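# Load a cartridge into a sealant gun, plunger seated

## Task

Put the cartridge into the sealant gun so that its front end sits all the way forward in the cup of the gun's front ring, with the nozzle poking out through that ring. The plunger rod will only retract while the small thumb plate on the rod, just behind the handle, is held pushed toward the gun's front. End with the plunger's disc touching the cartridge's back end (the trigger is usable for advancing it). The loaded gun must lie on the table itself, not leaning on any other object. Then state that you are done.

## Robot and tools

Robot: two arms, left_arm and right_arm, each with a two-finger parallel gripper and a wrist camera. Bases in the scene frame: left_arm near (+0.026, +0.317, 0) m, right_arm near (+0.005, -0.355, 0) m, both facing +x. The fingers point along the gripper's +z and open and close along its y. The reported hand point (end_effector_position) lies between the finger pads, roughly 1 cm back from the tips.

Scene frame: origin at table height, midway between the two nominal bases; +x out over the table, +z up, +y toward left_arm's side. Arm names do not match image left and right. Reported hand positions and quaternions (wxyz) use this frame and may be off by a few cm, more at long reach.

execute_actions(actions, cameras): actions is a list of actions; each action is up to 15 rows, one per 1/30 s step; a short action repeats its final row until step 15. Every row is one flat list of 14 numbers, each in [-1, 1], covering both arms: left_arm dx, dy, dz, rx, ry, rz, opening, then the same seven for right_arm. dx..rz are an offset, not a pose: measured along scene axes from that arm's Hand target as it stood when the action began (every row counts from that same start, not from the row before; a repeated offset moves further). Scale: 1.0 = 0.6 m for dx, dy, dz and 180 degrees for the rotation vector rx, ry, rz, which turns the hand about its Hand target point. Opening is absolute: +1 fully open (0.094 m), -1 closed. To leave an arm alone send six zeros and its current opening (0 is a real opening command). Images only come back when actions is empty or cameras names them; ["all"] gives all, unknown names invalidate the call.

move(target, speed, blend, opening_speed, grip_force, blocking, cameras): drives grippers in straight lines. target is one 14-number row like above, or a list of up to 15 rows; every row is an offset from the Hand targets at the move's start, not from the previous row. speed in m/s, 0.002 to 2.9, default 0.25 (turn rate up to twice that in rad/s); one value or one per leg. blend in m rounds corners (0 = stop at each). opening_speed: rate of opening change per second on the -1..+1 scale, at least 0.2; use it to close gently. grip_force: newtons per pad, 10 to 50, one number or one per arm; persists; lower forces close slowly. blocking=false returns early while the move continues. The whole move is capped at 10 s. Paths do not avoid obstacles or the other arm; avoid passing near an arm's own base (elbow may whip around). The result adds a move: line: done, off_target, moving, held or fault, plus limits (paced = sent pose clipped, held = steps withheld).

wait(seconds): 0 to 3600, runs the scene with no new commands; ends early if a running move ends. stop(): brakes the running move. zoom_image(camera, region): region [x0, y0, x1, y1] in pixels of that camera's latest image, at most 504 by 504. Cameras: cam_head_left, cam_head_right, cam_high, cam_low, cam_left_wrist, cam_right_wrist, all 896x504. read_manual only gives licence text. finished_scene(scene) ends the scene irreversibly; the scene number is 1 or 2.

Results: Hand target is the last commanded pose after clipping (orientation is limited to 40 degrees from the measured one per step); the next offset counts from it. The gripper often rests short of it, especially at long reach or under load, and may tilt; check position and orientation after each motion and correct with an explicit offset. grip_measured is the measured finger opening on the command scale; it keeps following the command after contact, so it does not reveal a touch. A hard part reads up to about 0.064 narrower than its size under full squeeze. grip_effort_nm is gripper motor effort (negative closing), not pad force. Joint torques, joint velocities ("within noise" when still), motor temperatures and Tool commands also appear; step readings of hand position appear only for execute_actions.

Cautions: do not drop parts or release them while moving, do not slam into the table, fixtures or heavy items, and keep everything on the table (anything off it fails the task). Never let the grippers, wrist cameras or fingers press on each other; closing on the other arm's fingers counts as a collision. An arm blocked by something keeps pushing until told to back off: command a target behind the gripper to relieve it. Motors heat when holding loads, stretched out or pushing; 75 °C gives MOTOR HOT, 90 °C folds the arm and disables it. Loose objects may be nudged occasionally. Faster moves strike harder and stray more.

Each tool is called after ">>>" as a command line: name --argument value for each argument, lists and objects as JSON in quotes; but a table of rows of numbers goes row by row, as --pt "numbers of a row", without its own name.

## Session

>>> execute_actions --actions '[]' --cameras '["all"]'

Scene clock: 0.00 s.
left_arm: end_effector_position=(+0.4154, +0.3866, +0.0745) grip_measured=+1.000 grip_effort_nm=n/a end_effector_quat_wxyz=(+0.527, -0.088, +0.838, +0.109) | right_arm: end_effector_position=(+0.3945, -0.3740, +0.0856) grip_measured=+1.000 grip_effort_nm=n/a end_effector_quat_wxyz=(+0.574, +0.059, +0.816, -0.042)
Joint positions: left_arm=[0.043 1.559 0.416 0.7 -0.199 0.005 0.094] | right_arm=[0.023 1.55 0.342 0.86 0.155 0.056 0.094]
Joint velocities: within noise
Joint torques (N m): no reading
Motor temperatures (°C): left_arm=[23 28 29 23 22 22 23] | right_arm=[24 28 28 30 22 21 25]
Heat: left arm: 29 °C; right arm: 30 °C.
Hand target: left_arm +0.4176, +0.3868, +0.0784; +0.532, -0.089, +0.835, +0.109 | right_arm +0.3949, -0.3739, +0.0851; +0.572, +0.059, +0.817, -0.042
Tool commands: left_gripper/opening=+1.0 right_gripper/opening=+1.0
camera_calibration:
cam_left_wrist: T_world_to_cam=[[0.27707, -0.95884, -0.06209, 0.25836], [-0.70283, -0.15818, -0.69355, 0.4473], [0.65518, 0.2358, -0.71773, -0.22243]] pos_world=[0.38853, 0.37093, 0.16662]
cam_right_wrist: T_world_to_cam=[[-0.11429, -0.9918, 0.05722, -0.3374], [-0.63026, 0.02787, -0.77588, 0.37113], [0.76792, -0.12474, -0.62828, -0.21419]] pos_world=[0.35983, -0.37169, 0.17268]

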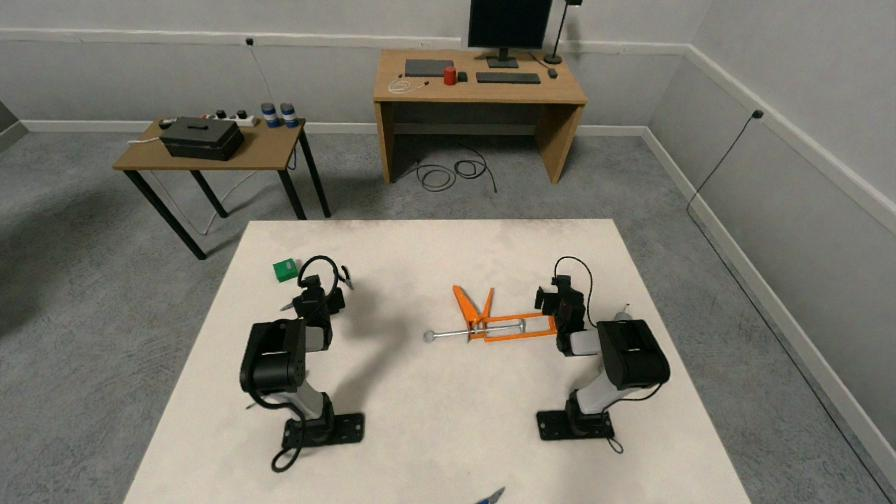

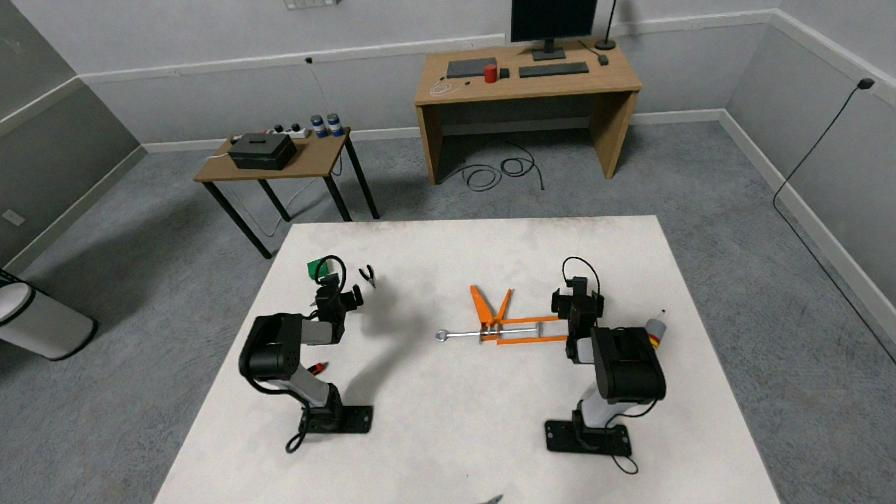

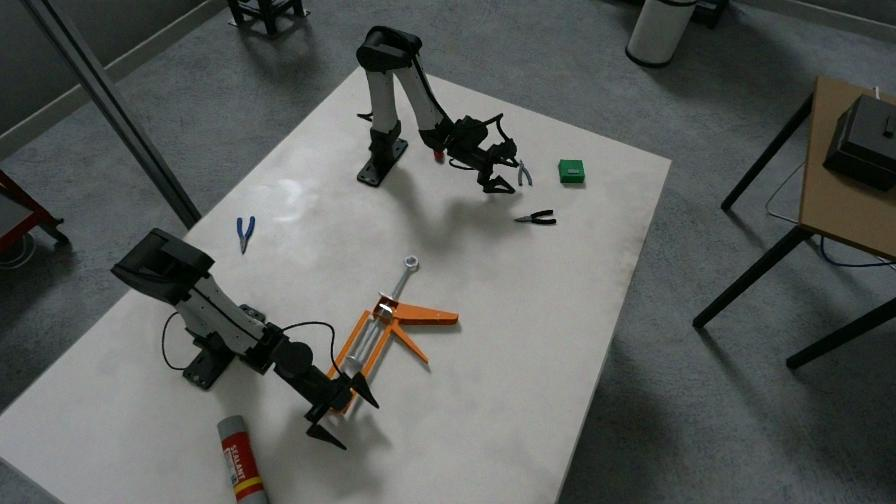

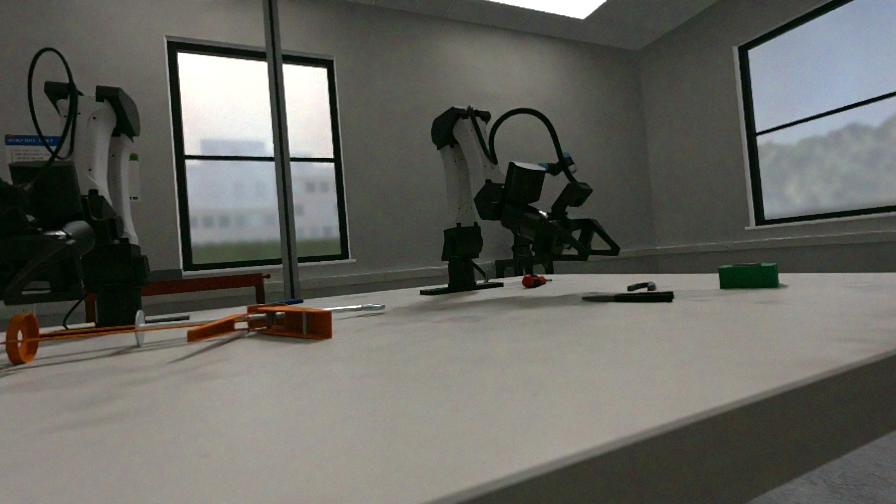

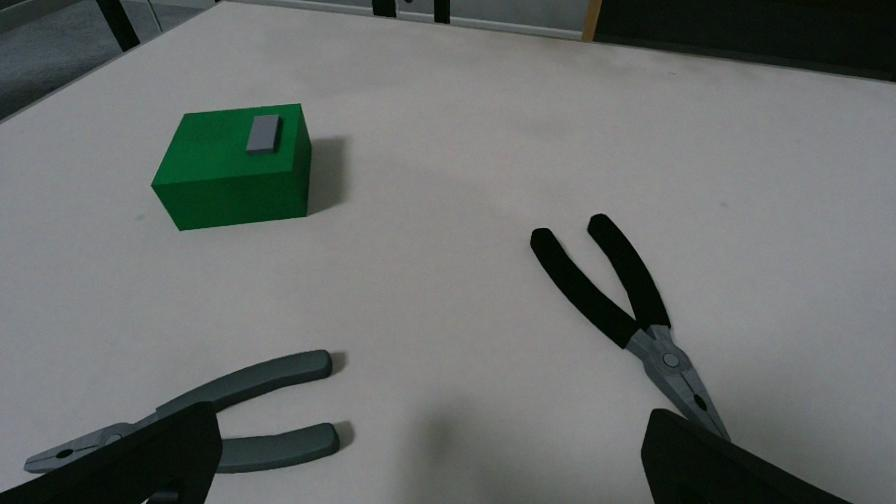

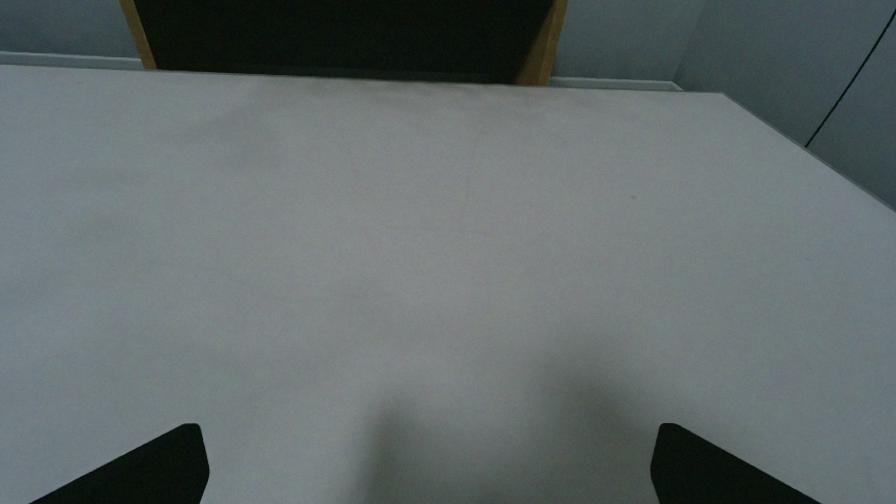

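>>> zoom_image --camera "cam_head_right" --region '[420, 260, 700, 420]'

>>> zoom_image --camera "cam_high" --region '[200, 240, 500, 504]'

Scaled by 1.800 from the camera's image (finer frame: 1280x720).

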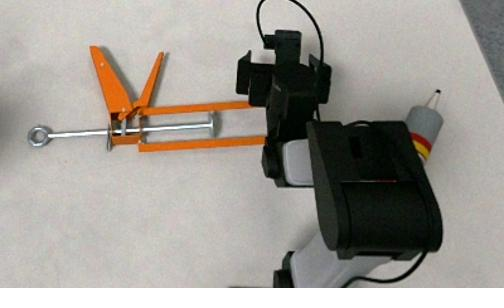

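Scaled by 1.680 from the camera's image (finer frame: 1280x720).

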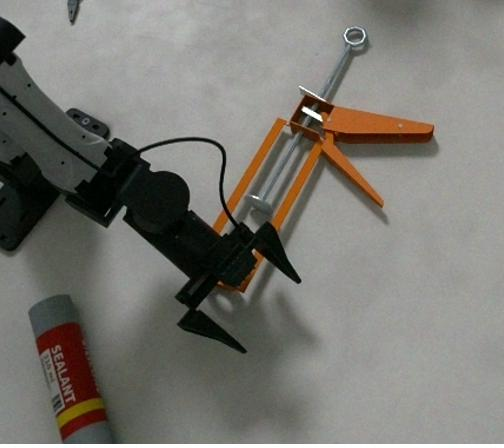

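>>> move --target '[-0.25,-0.561,0.09,0.2098,0.3499,-0.4733,1.0,-0.1915,0.3565,0.075,0.0116,0.3896,0.0642,1.0]' --speed 0.25 --cameras '["all"]'

Scene clock: 7.20 s.
left_arm: end_effector_position=(+0.2678, +0.0559, +0.1319) grip_measured=+1.000 grip_effort_nm=-0.01 end_effector_quat_wxyz=(+0.003, +0.670, +0.742, +0.007) | right_arm: end_effector_position=(+0.2806, -0.1661, +0.1318) grip_measured=+1.000 grip_effort_nm=0.01 end_effector_quat_wxyz=(+0.012, -0.044, +0.999, -0.002)
Joint positions: left_arm=[-0.877 1.892 1.715 -1.39 -0.014 0.637 0.094] | right_arm=[0.612 1.789 1.583 -1.346 0.015 0.52 0.094]
Joint torques (N m): left_arm=[-0.73 -9.44 8.75 0.36 0.24 0.06] | right_arm=[0.77 -7.91 10.09 0.14 -0.06 0.18]
Heat: left arm: 30 °C; right arm: 31 °C.
Hand target: left_arm +0.2676, +0.0503, +0.1324; +0.000, +0.676, +0.737, -0.001 | right_arm +0.2800, -0.1601, +0.1302; +0.000, -0.044, +0.999, +0.000
Off the commanded pose: left_arm 0.006 m, 1 deg | right_arm 0.006 m, 1 deg.
move: done
cam_left_wrist: T_world_to_cam=[[-0.99105, -0.13267, -0.01506, 0.27289], [-0.12901, 0.92238, 0.36409, -0.02257], [-0.03441, 0.36278, -0.93124, 0.19922]] pos_world=[0.27439, -0.01525, 0.19785]
cam_right_wrist: T_world_to_cam=[[0.15207, -0.98837, -0.00328, -0.21305], [-0.94044, -0.14571, 0.30714, 0.2449], [-0.30404, -0.04362, -0.95166, 0.28516]] pos_world=[0.34941, -0.16245, 0.19546]

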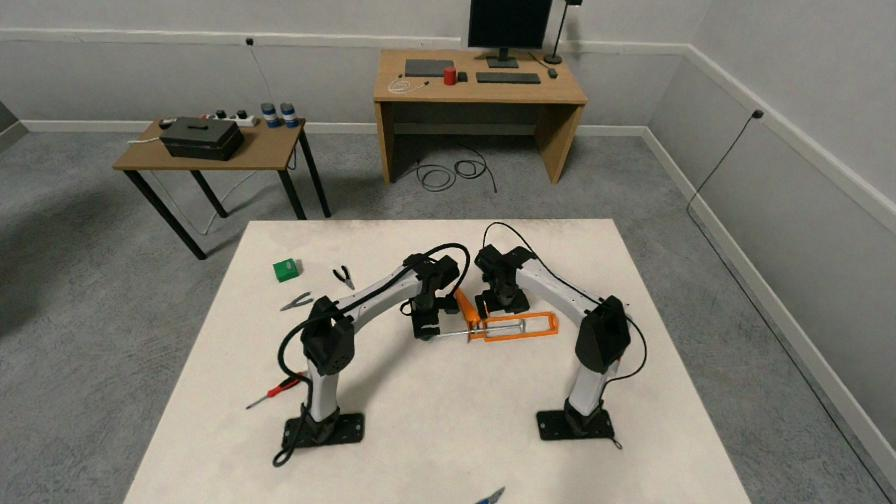

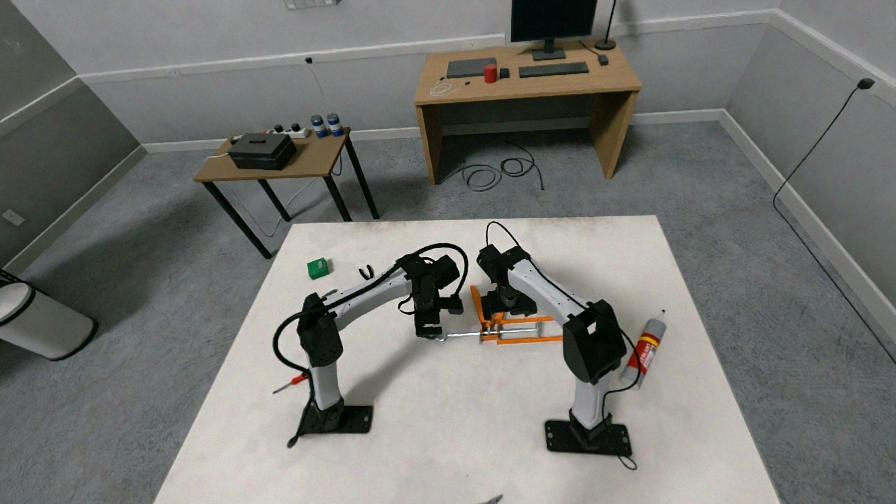

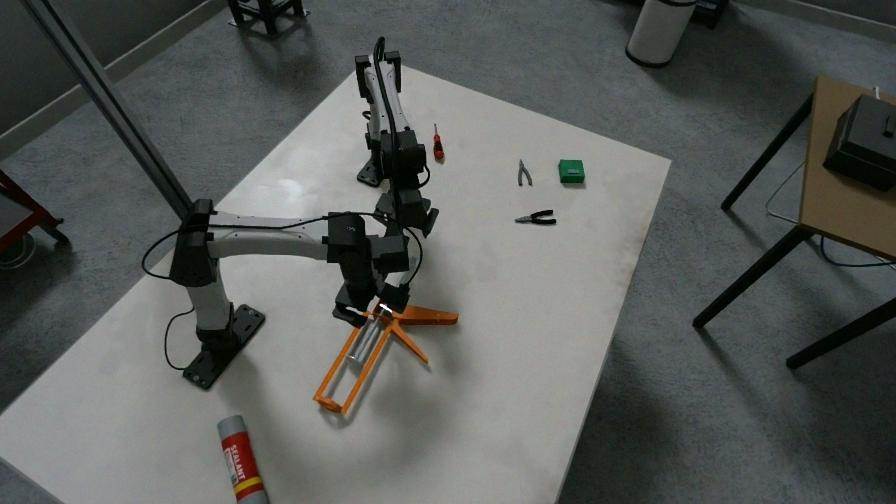

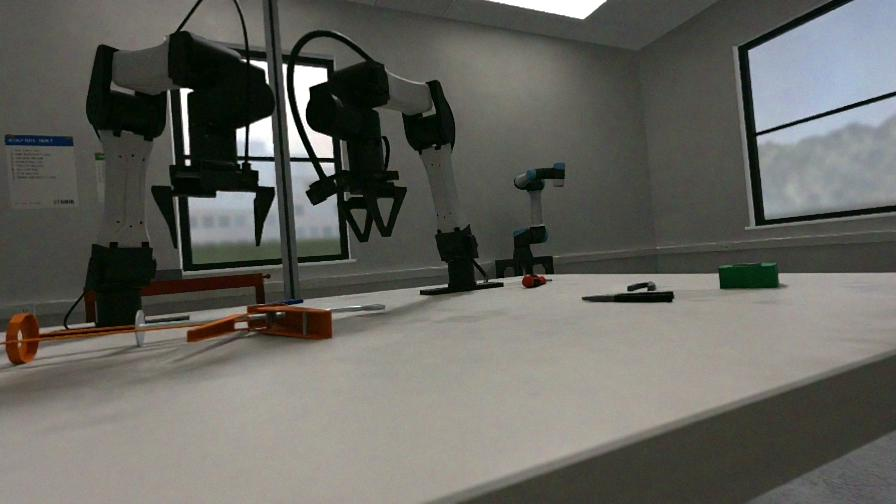

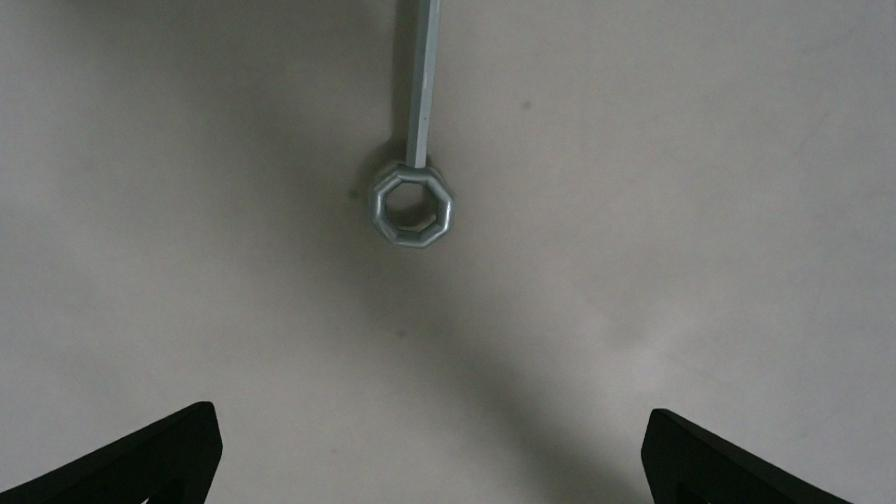

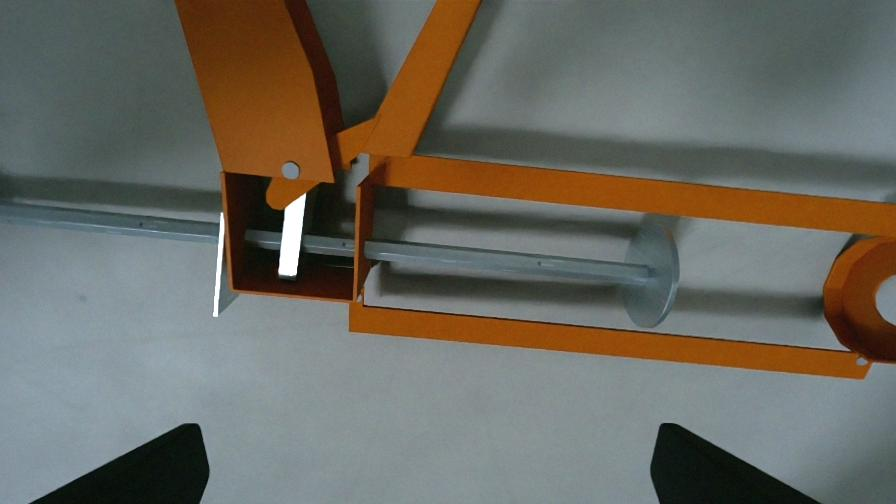

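>>> move --target '[0.0307,0.058,-0.09,-0.25,-0.013,-0.010,0.5,-0.0088,0.0877,-0.092,0,0,-0.010,1.0]' --speed 0.2 --cameras '["cam_left_wrist","cam_right_wrist","cam_high"]'

Scene clock: 12.23 s.
left_arm: end_effector_position=(+0.2869, +0.0856, +0.0751) grip_measured=+0.503 grip_effort_nm=-0.15 end_effector_quat_wxyz=(+0.261, +0.631, +0.681, -0.266) | right_arm: end_effector_position=(+0.2798, -0.1103, +0.0895) grip_measured=+1.000 grip_effort_nm=0.01 end_effector_quat_wxyz=(+0.017, -0.029, +0.999, +0.005)
Joint positions: left_arm=[-0.455 1.589 0.907 -0.504 0.676 0.95 0.071] | right_arm=[0.738 1.913 1.574 -1.199 0.014 0.678 0.094]
Joint torques (N m): left_arm=[0.16 -9.43 5.01 1.44 0.64 0.07] | right_arm=[0.83 -9.18 5.61 0.53 -0.05 0.18]
Heat: left arm: 31 °C; right arm: 31 °C.
Hand target: left_arm +0.2859, +0.0850, +0.0783; +0.274, +0.635, +0.670, -0.269 | right_arm +0.2746, -0.1074, +0.0749; +0.000, -0.028, +1.000, +0.000
Off the commanded pose: left_arm 0.003 m, 2 deg | right_arm 0.016 m, 2 deg.
move: off_target (right_arm)
cam_left_wrist: T_world_to_cam=[[-0.99496, -0.08558, 0.05232, 0.28692], [-0.09913, 0.91852, -0.38275, 0.02105], [-0.0153, -0.386, -0.92237, 0.1942]] pos_world=[0.29053, 0.08018, 0.17217]
cam_right_wrist: T_world_to_cam=[[0.12085, -0.99254, -0.01596, -0.14859], [-0.9477, -0.12015, 0.29569, 0.27115], [-0.2954, -0.02061, -0.95515, 0.24758]] pos_world=[0.34806, -0.1098, 0.15392]
Images, in order (width x height): cam_high 896x504, cam_left_wrist 896x504, cam_right_wrist 896x504.

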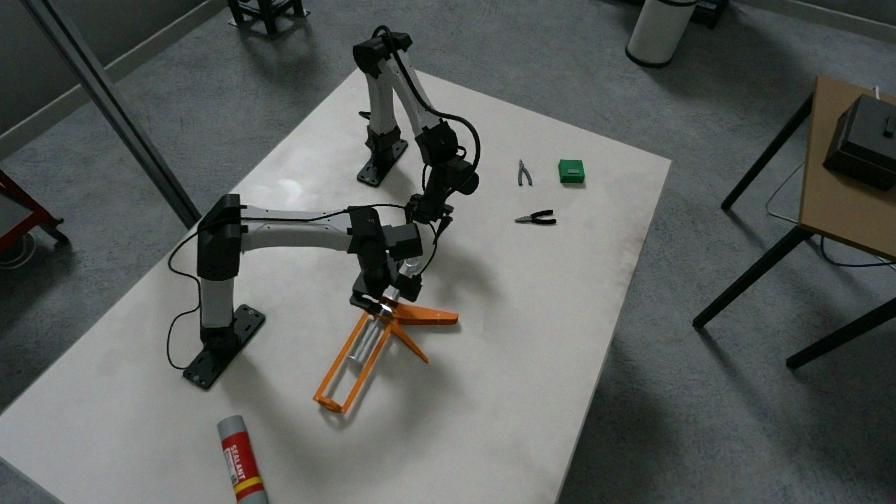

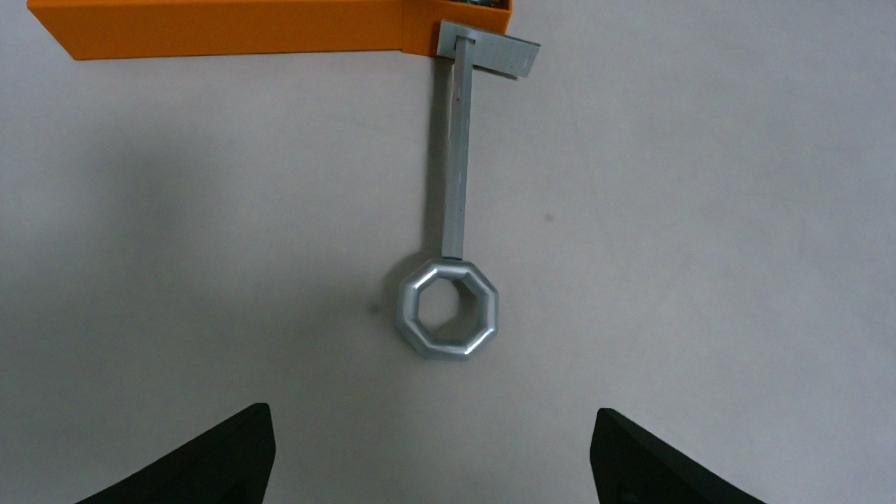

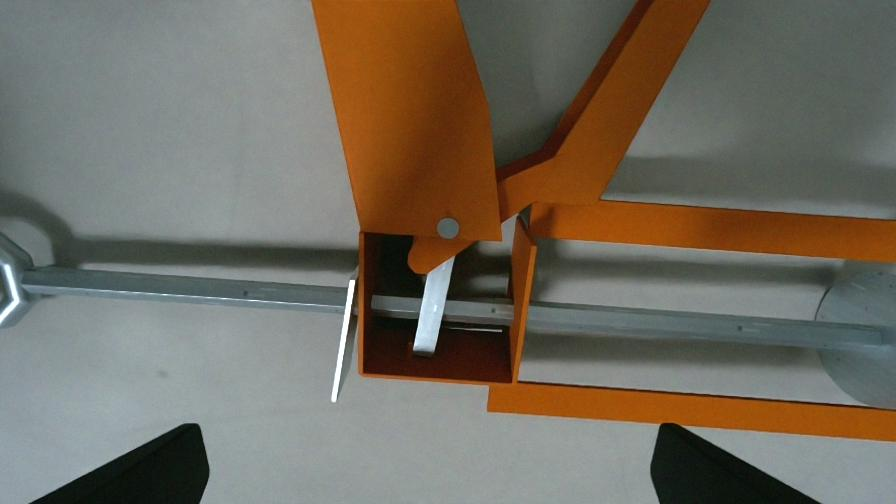

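>>> move --target '[-0.0003,-0.0775,-0.094,0,0,0,0.2,-0.0077,-0.001,-0.042,0,0,0,1.0]' --speed 0.1 --cameras '["cam_left_wrist","cam_right_wrist"]'

Scene clock: 14.53 s.
left_arm: end_effector_position=(+0.2878, +0.0382, +0.0300) grip_measured=+0.203 grip_effort_nm=-0.15 end_effector_quat_wxyz=(+0.278, +0.635, +0.668, -0.272) | right_arm: end_effector_position=(+0.2772, -0.1110, +0.0658) grip_measured=+1.000 grip_effort_nm=0.02 end_effector_quat_wxyz=(+0.019, -0.027, +0.999, +0.007)
Joint positions: left_arm=[-0.586 1.749 0.836 -0.147 0.644 0.806 0.057] | right_arm=[0.741 1.913 1.479 -1.1 0.014 0.685 0.094]
Joint torques (N m): left_arm=[-0.87 -7.76 4.62 1.7 0.32 -0.05] | right_arm=[1.17 -8.73 5.46 0.54 -0.04 0.18]
Heat: left arm: 31 °C; right arm: 31 °C.
Hand target: left_arm +0.2859, +0.0385, +0.0220; +0.274, +0.635, +0.670, -0.269 | right_arm +0.2701, -0.1080, +0.0497; +0.000, -0.028, +1.000, +0.000
Off the commanded pose: left_arm 0.008 m, 1 deg | right_arm 0.018 m, 2 deg.
move: off_target (right_arm)
cam_left_wrist: T_world_to_cam=[[-0.99715, -0.06855, 0.03156, 0.28672], [-0.07547, 0.90572, -0.41711, 0.04205], [0, -0.4183, -0.90831, 0.13075]] pos_world=[0.28908, 0.03626, 0.12725]
cam_right_wrist: T_world_to_cam=[[0.11714, -0.99294, -0.0189, -0.14809], [-0.94912, -0.11753, 0.29216, 0.27656], [-0.29232, -0.01629, -0.95618, 0.22382]] pos_world=[0.34526, -0.1109, 0.13041]

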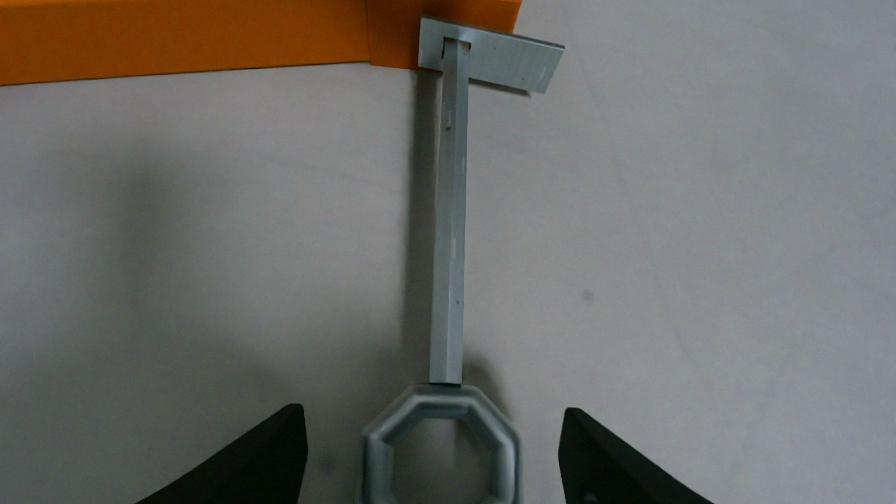

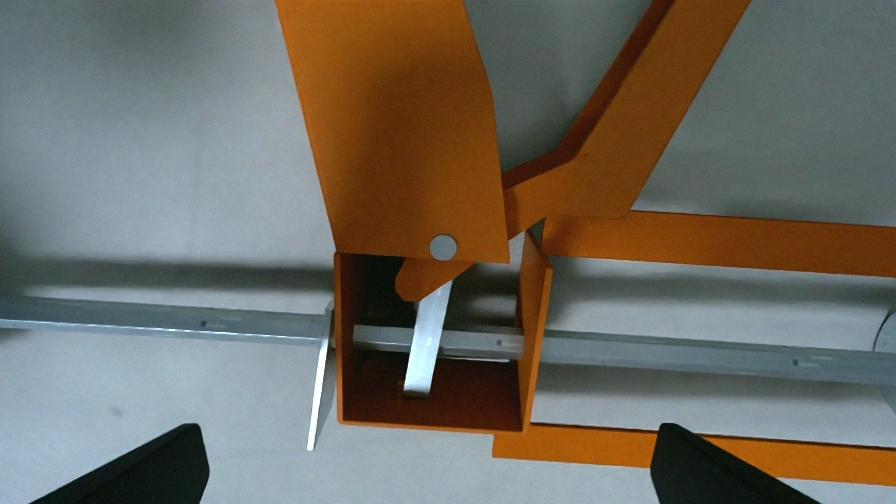

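>>> move --target '[-0.001,0,-0.0165,0,0,0,0.2,-0.004,-0.000,-0.050,0,0,0,1.0]' --speed 0.06 --cameras '["cam_left_wrist","cam_right_wrist","cam_low"]'

Scene clock: 16.07 s.
left_arm: end_effector_position=(+0.2877, +0.0385, +0.0202) grip_measured=+0.203 grip_effort_nm=-0.16 end_effector_quat_wxyz=(+0.278, +0.634, +0.668, -0.272) | right_arm: end_effector_position=(+0.2718, -0.1122, +0.0341) grip_measured=+1.000 grip_effort_nm=0.02 end_effector_quat_wxyz=(+0.011, -0.027, +1.000, +0.000)
Joint positions: left_arm=[-0.586 1.775 0.817 -0.102 0.644 0.804 0.057] | right_arm=[0.749 1.944 1.393 -1.003 0.014 0.691 0.094]
Joint torques (N m): left_arm=[-0.96 -7.79 4.51 1.75 0.32 -0.11] | right_arm=[0.91 -9.13 5.29 0.66 -0.04 0.15]
Heat: left arm: 31 °C; right arm: 31 °C.
Hand target: left_arm +0.2852, +0.0386, +0.0120; +0.274, +0.635, +0.670, -0.269 | right_arm +0.2676, -0.1080, +0.0196; +0.000, -0.028, +1.000, +0.000
Off the commanded pose: left_arm 0.008 m, 1 deg | right_arm 0.016 m, 1 deg.
move: off_target (right_arm)
cam_left_wrist: T_world_to_cam=[[-0.99704, -0.07003, 0.03168, 0.28696], [-0.07686, 0.90567, -0.41696, 0.03817], [0.00051, -0.41816, -0.90837, 0.12179]] pos_world=[0.28898, 0.03646, 0.11746]
cam_right_wrist: T_world_to_cam=[[0.11804, -0.99299, -0.00679, -0.14991], [-0.94433, -0.11436, 0.30848, 0.27904], [-0.30709, -0.03, -0.95121, 0.19423]] pos_world=[0.34084, -0.11112, 0.09765]
Images, in order (width x height): cam_low 896x504, cam_left_wrist 896x504, cam_right_wrist 896x504.

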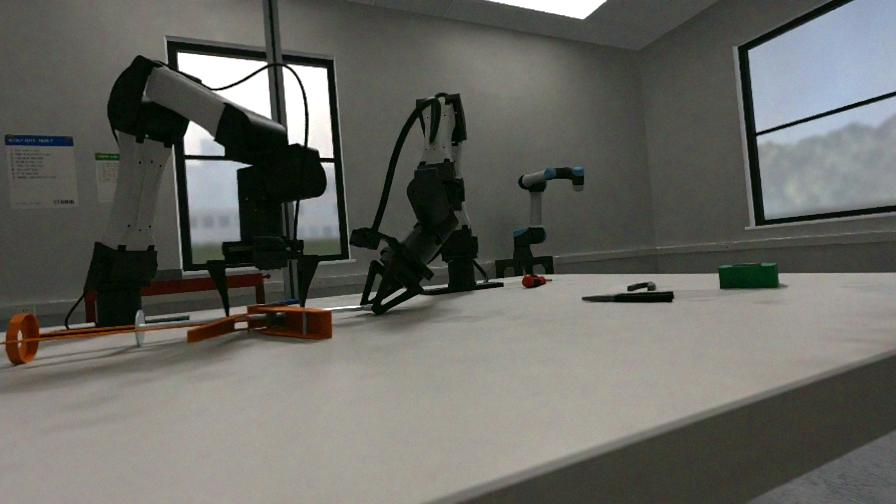

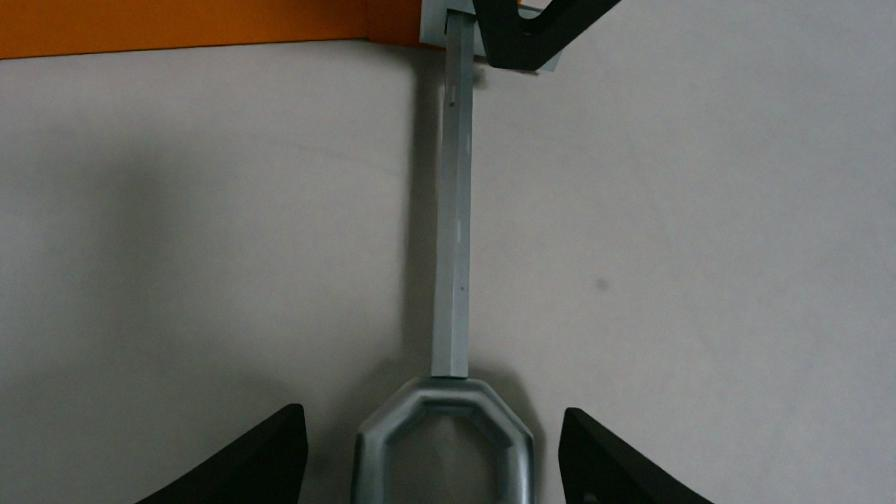

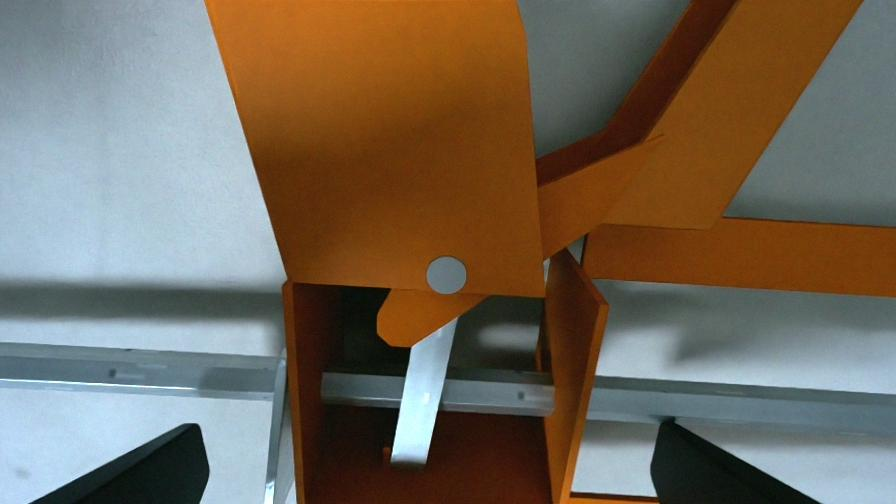

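>>> move --target '[0,0,0,0,0,0,-0.35,0.001,0.000,-0.0085,0,0,0,1.0]' --speed 0.05 --grip_force '[45,50]'

>>> move --target '[0,0,0,0,0,0,-0.35,0.0,0.000,0,0,0,0,0.28]' --speed 0.05 --opening_speed 0.5 --grip_force '[45,20]' --cameras '["cam_left_wrist","cam_right_wrist","cam_low"]'

Scene clock: 17.40 s.
left_arm: end_effector_position=(+0.2857, +0.0379, +0.0198) grip_measured=-0.212 grip_effort_nm=-0.89 end_effector_quat_wxyz=(+0.275, +0.635, +0.668, -0.274) | right_arm: end_effector_position=(+0.2718, -0.1122, +0.0337) grip_measured=+1.000 grip_effort_nm=0.02 end_effector_quat_wxyz=(+0.011, -0.027, +1.000, +0.000)
Joint positions: left_arm=[-0.59 1.775 0.817 -0.107 0.645 0.804 0.037] | right_arm=[0.749 1.944 1.391 -1.001 0.014 0.693 0.094]
Joint torques (N m): left_arm=[-0.66 -7.76 4.45 1.75 0.3 -0.11] | right_arm=[0.79 -8.49 4.4 0.84 -0.04 0.14]
Heat: left arm: 31 °C; right arm: 31 °C.
Hand target: left_arm +0.2851, +0.0386, +0.0120; +0.273, +0.635, +0.670, -0.269 | right_arm +0.2682, -0.1080, +0.0146; +0.000, -0.028, +1.000, +0.000
Off the commanded pose: left_arm 0.008 m, 1 deg | right_arm 0.020 m, 1 deg.
grip_force (N): 45, 50
move: off_target (right_arm)

Scene clock: 20.60 s.
left_arm: end_effector_position=(+0.2857, +0.0379, +0.0198) grip_measured=-0.213 grip_effort_nm=-0.94 end_effector_quat_wxyz=(+0.275, +0.635, +0.668, -0.274) | right_arm: end_effector_position=(+0.2703, -0.1085, +0.0291) grip_measured=+0.283 grip_effort_nm=-0.12 end_effector_quat_wxyz=(+0.007, -0.026, +1.000, +0.008)
Joint positions: left_arm=[-0.59 1.775 0.817 -0.107 0.645 0.804 0.037] | right_arm=[0.751 1.951 1.382 -0.981 -0.003 0.696 0.06]
Joint torques (N m): left_arm=[-0.69 -7.73 4.48 1.77 0.31 -0.09] | right_arm=[0.66 -9.09 5.39 0.64 0.14 0.11]
Heat: left arm: 32 °C; right arm: 31 °C.
Hand target: left_arm +0.2852, +0.0386, +0.0120; +0.274, +0.635, +0.670, -0.269 | right_arm +0.2683, -0.1080, +0.0146; +0.000, -0.028, +1.000, +0.000
Off the commanded pose: left_arm 0.008 m, 1 deg | right_arm 0.015 m, 1 deg.
grip_force (N): 45, 20
move: done
cam_left_wrist: T_world_to_cam=[[-0.99711, -0.06641, 0.03703, 0.2848], [-0.07579, 0.90656, -0.41522, 0.03799], [-0.00599, -0.41682, -0.90897, 0.12303]] pos_world=[0.28759, 0.03576, 0.11706]
cam_right_wrist: T_world_to_cam=[[0.11567, -0.99301, -0.02351, -0.14498], [-0.94183, -0.11717, 0.31501, 0.27834], [-0.31556, -0.0143, -0.9488, 0.193]] pos_world=[0.33982, -0.10859, 0.09203]
Images, in order (width x height): cam_low 896x504, cam_left_wrist 896x504, cam_right_wrist 896x504.

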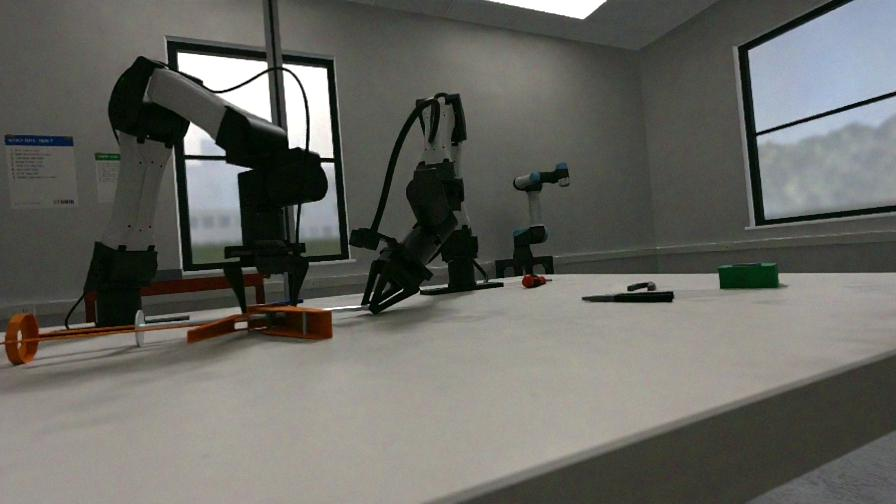

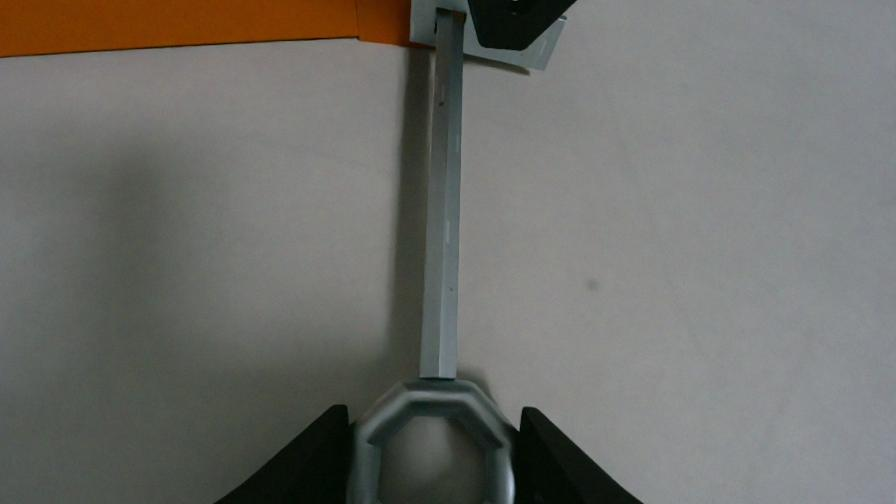

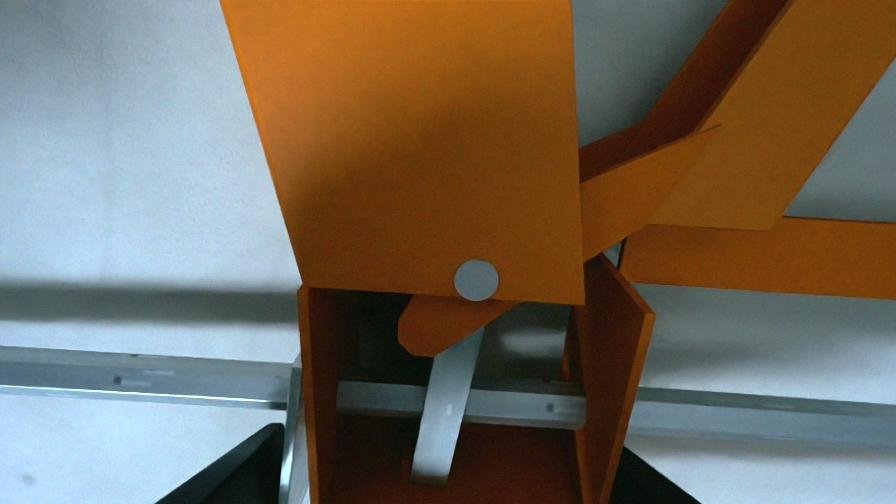

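>>> move --target '[0,0,0,0,0,0,-0.35,0,0,0,0,0,0,0.12]' --opening_speed 0.3 --grip_force '[45,20]' --cameras '["cam_right_wrist","cam_left_wrist","cam_head_right"]'

Scene clock: 22.93 s.
left_arm: end_effector_position=(+0.2857, +0.0379, +0.0198) grip_measured=-0.213 grip_effort_nm=-0.94 end_effector_quat_wxyz=(+0.275, +0.635, +0.668, -0.274) | right_arm: end_effector_position=(+0.2696, -0.1092, +0.0291) grip_measured=+0.130 grip_effort_nm=-0.45 end_effector_quat_wxyz=(+0.005, -0.026, +1.000, +0.007)
Joint positions: left_arm=[-0.59 1.775 0.817 -0.107 0.645 0.803 0.037] | right_arm=[0.751 1.951 1.382 -0.985 -0.003 0.696 0.053]
Joint torques (N m): left_arm=[-0.66 -7.77 4.45 1.76 0.31 -0.09] | right_arm=[0.62 -9.07 5.35 0.66 0.14 0.11]
Heat: left arm: 32 °C; right arm: 31 °C.
Hand target: left_arm +0.2852, +0.0386, +0.0120; +0.273, +0.635, +0.670, -0.269 | right_arm +0.2682, -0.1080, +0.0146; +0.000, -0.028, +1.000, +0.000
Off the commanded pose: left_arm 0.008 m, 1 deg | right_arm 0.015 m, 1 deg.
grip_force (N): 45, 20
move: done
cam_left_wrist: T_world_to_cam=[[-0.99707, -0.06673, 0.03728, 0.28477], [-0.0762, 0.90654, -0.41519, 0.0381], [-0.00609, -0.41681, -0.90897, 0.12306]] pos_world=[0.28759, 0.03576, 0.11706]
cam_right_wrist: T_world_to_cam=[[0.11592, -0.99303, -0.0213, -0.14571], [-0.94092, -0.11665, 0.31792, 0.27735], [-0.31818, -0.01681, -0.94788, 0.19318]] pos_world=[0.33932, -0.1091, 0.09184]
Images, in order (width x height): cam_head_right 896x504, cam_left_wrist 896x504, cam_right_wrist 896x504.

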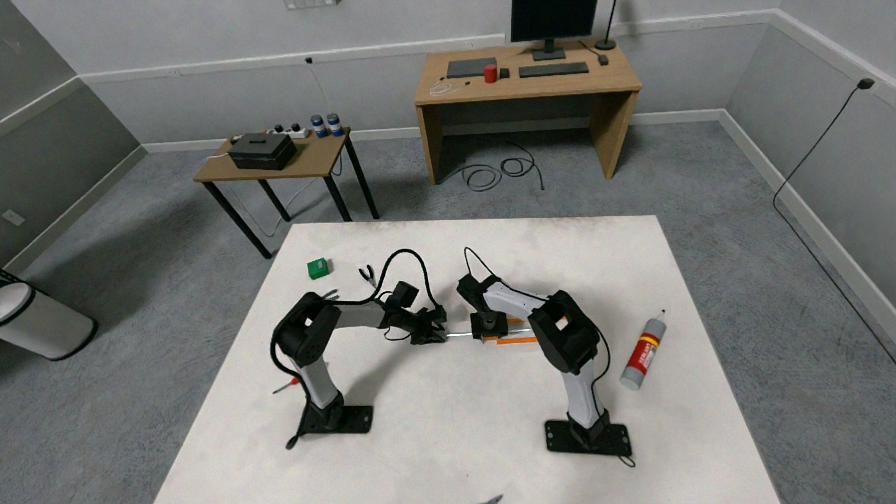

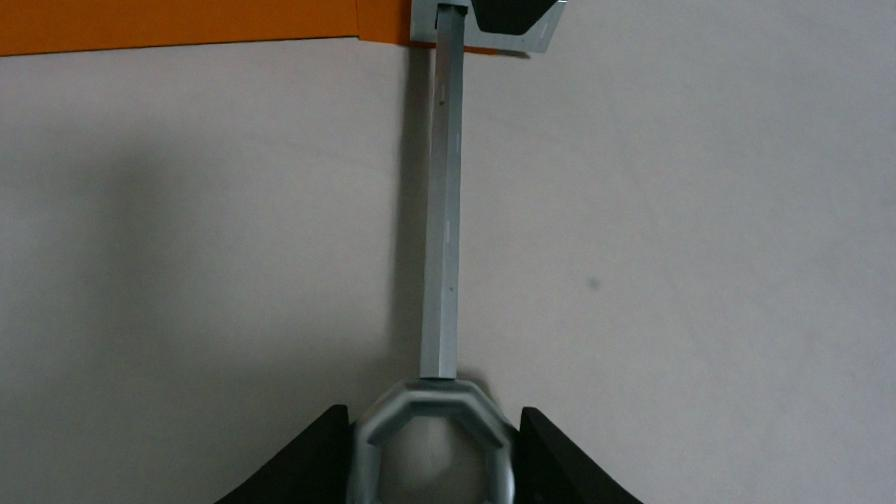

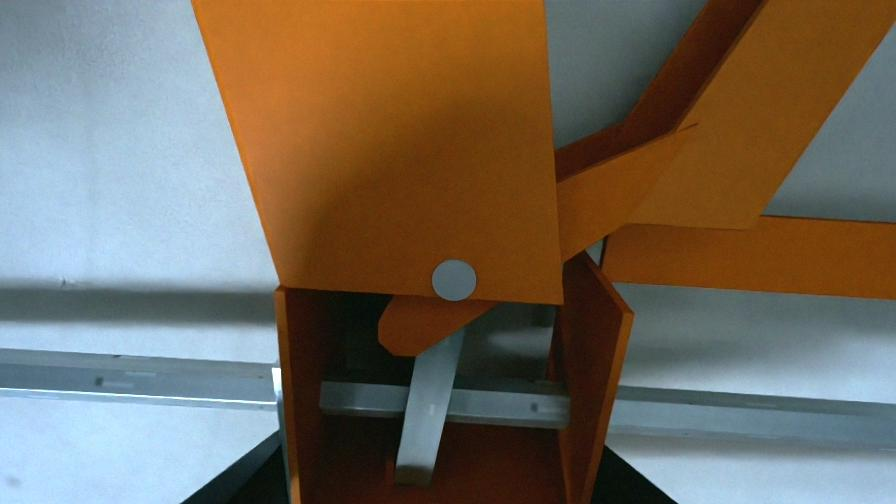

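>>> move --target '[0,0,0,0,0,0,-0.35,0,0,0,0,0,0,0.06]' --opening_speed 0.3 --grip_force '[45,20]' --cameras '["cam_right_wrist"]'

>>> move --target '[-0.0028,0.05,0,0,0,0,-0.35,0,0,0,0,0,0,0.06]' --speed 0.04 --cameras '["cam_right_wrist","cam_left_wrist"]'

Scene clock: 23.70 s.
left_arm: end_effector_position=(+0.2857, +0.0379, +0.0198) grip_measured=-0.213 grip_effort_nm=-0.94 end_effector_quat_wxyz=(+0.275, +0.635, +0.668, -0.274) | right_arm: end_effector_position=(+0.2696, -0.1092, +0.0291) grip_measured=+0.130 grip_effort_nm=-0.46 end_effector_quat_wxyz=(+0.005, -0.026, +1.000, +0.007)
Joint positions: left_arm=[-0.59 1.775 0.817 -0.107 0.645 0.803 0.037] | right_arm=[0.751 1.951 1.382 -0.985 -0.003 0.696 0.053]
Joint torques (N m): left_arm=[-0.72 -7.77 4.46 1.78 0.31 -0.09] | right_arm=[0.64 -9.06 5.35 0.66 0.15 0.11]
Heat: left arm: 32 °C; right arm: 31 °C.
Hand target: left_arm +0.2852, +0.0386, +0.0120; +0.273, +0.635, +0.670, -0.269 | right_arm +0.2682, -0.1080, +0.0146; +0.000, -0.028, +1.000, +0.000
Off the commanded pose: left_arm 0.008 m, 1 deg | right_arm 0.015 m, 1 deg.
grip_force (N): 45, 20
move: done
cam_right_wrist: T_world_to_cam=[[0.11592, -0.99303, -0.0213, -0.14571], [-0.94092, -0.11665, 0.31792, 0.27735], [-0.31818, -0.01681, -0.94788, 0.19318]] pos_world=[0.33932, -0.1091, 0.09184]

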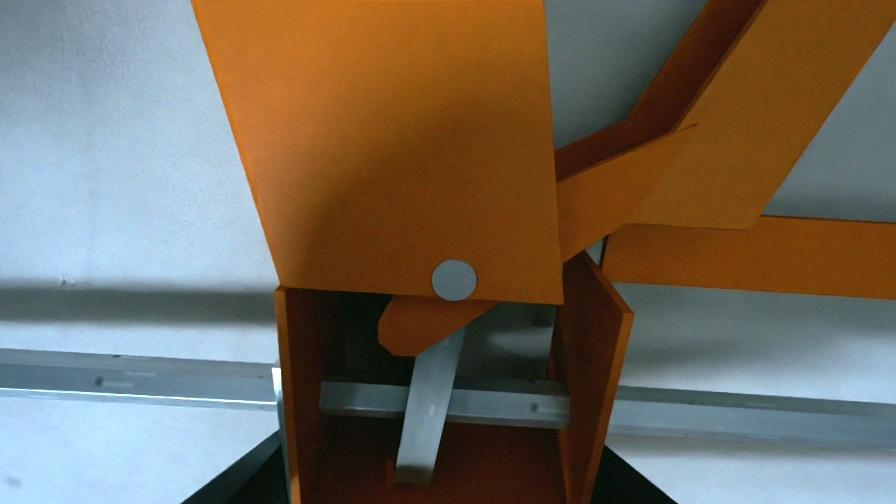

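Scene clock: 24.93 s.
left_arm: end_effector_position=(+0.2864, +0.0548, +0.0185) grip_measured=-0.213 grip_effort_nm=-0.94 end_effector_quat_wxyz=(+0.285, +0.634, +0.661, -0.281) | right_arm: end_effector_position=(+0.2714, -0.1056, +0.0291) grip_measured=+0.130 grip_effort_nm=-0.46 end_effector_quat_wxyz=(+0.011, -0.025, +1.000, +0.012)
Joint positions: left_arm=[-0.529 1.76 0.777 -0.101 0.694 0.867 0.037] | right_arm=[0.754 1.952 1.382 -0.97 -0.003 0.702 0.053]
Joint torques (N m): left_arm=[1.62 -10.32 3.6 1.05 0.23 0.18] | right_arm=[0.27 -9.14 5.39 0.54 0.14 0.05]
Heat: left arm: 32 °C; right arm: 31 °C.
Hand target: left_arm +0.2835, +0.0685, +0.0120; +0.274, +0.635, +0.670, -0.269 | right_arm +0.2683, -0.1080, +0.0147; +0.000, -0.028, +1.000, +0.000
Off the commanded pose: left_arm 0.015 m, 2 deg | right_arm 0.015 m, 2 deg.
grip_force (N): 45, 20
move: off_target (left_arm)
cam_left_wrist: T_world_to_cam=[[-0.99773, -0.05941, 0.03166, 0.28654], [-0.06728, 0.8956, -0.43974, 0.02075], [-0.00223, -0.44087, -0.89757, 0.12901]] pos_world=[0.28758, 0.05532, 0.11585]
cam_right_wrist: T_world_to_cam=[[0.11321, -0.99312, -0.02994, -0.14143], [-0.94471, -0.11692, 0.30634, 0.2809], [-0.30774, -0.0064, -0.95145, 0.19223]] pos_world=[0.34053, -0.10638, 0.09261]
Images, in order (width x height): cam_left_wrist 896x504, cam_right_wrist 896x504.

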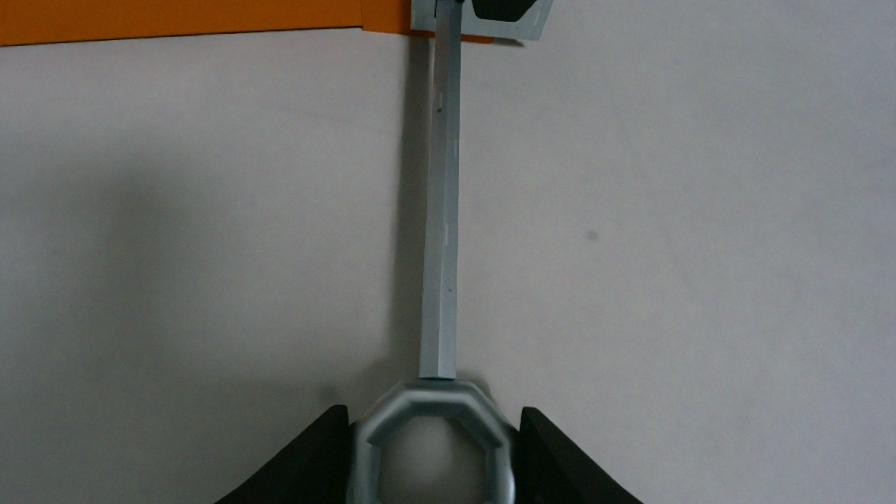

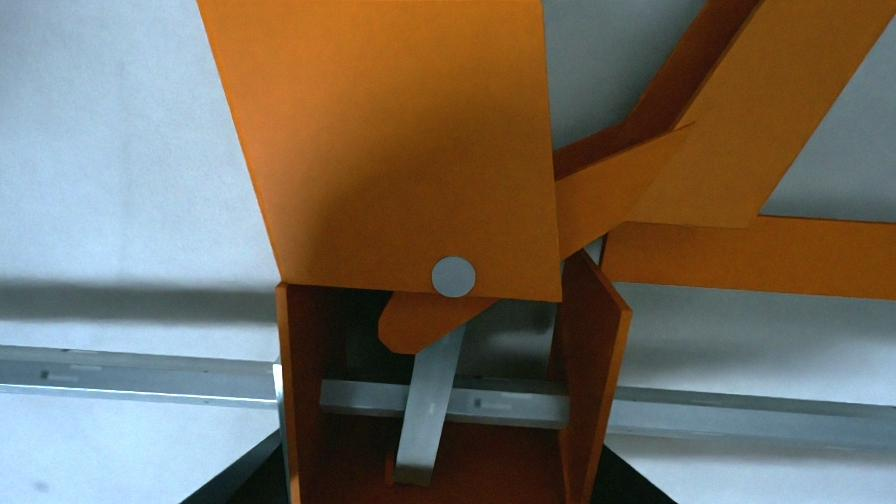

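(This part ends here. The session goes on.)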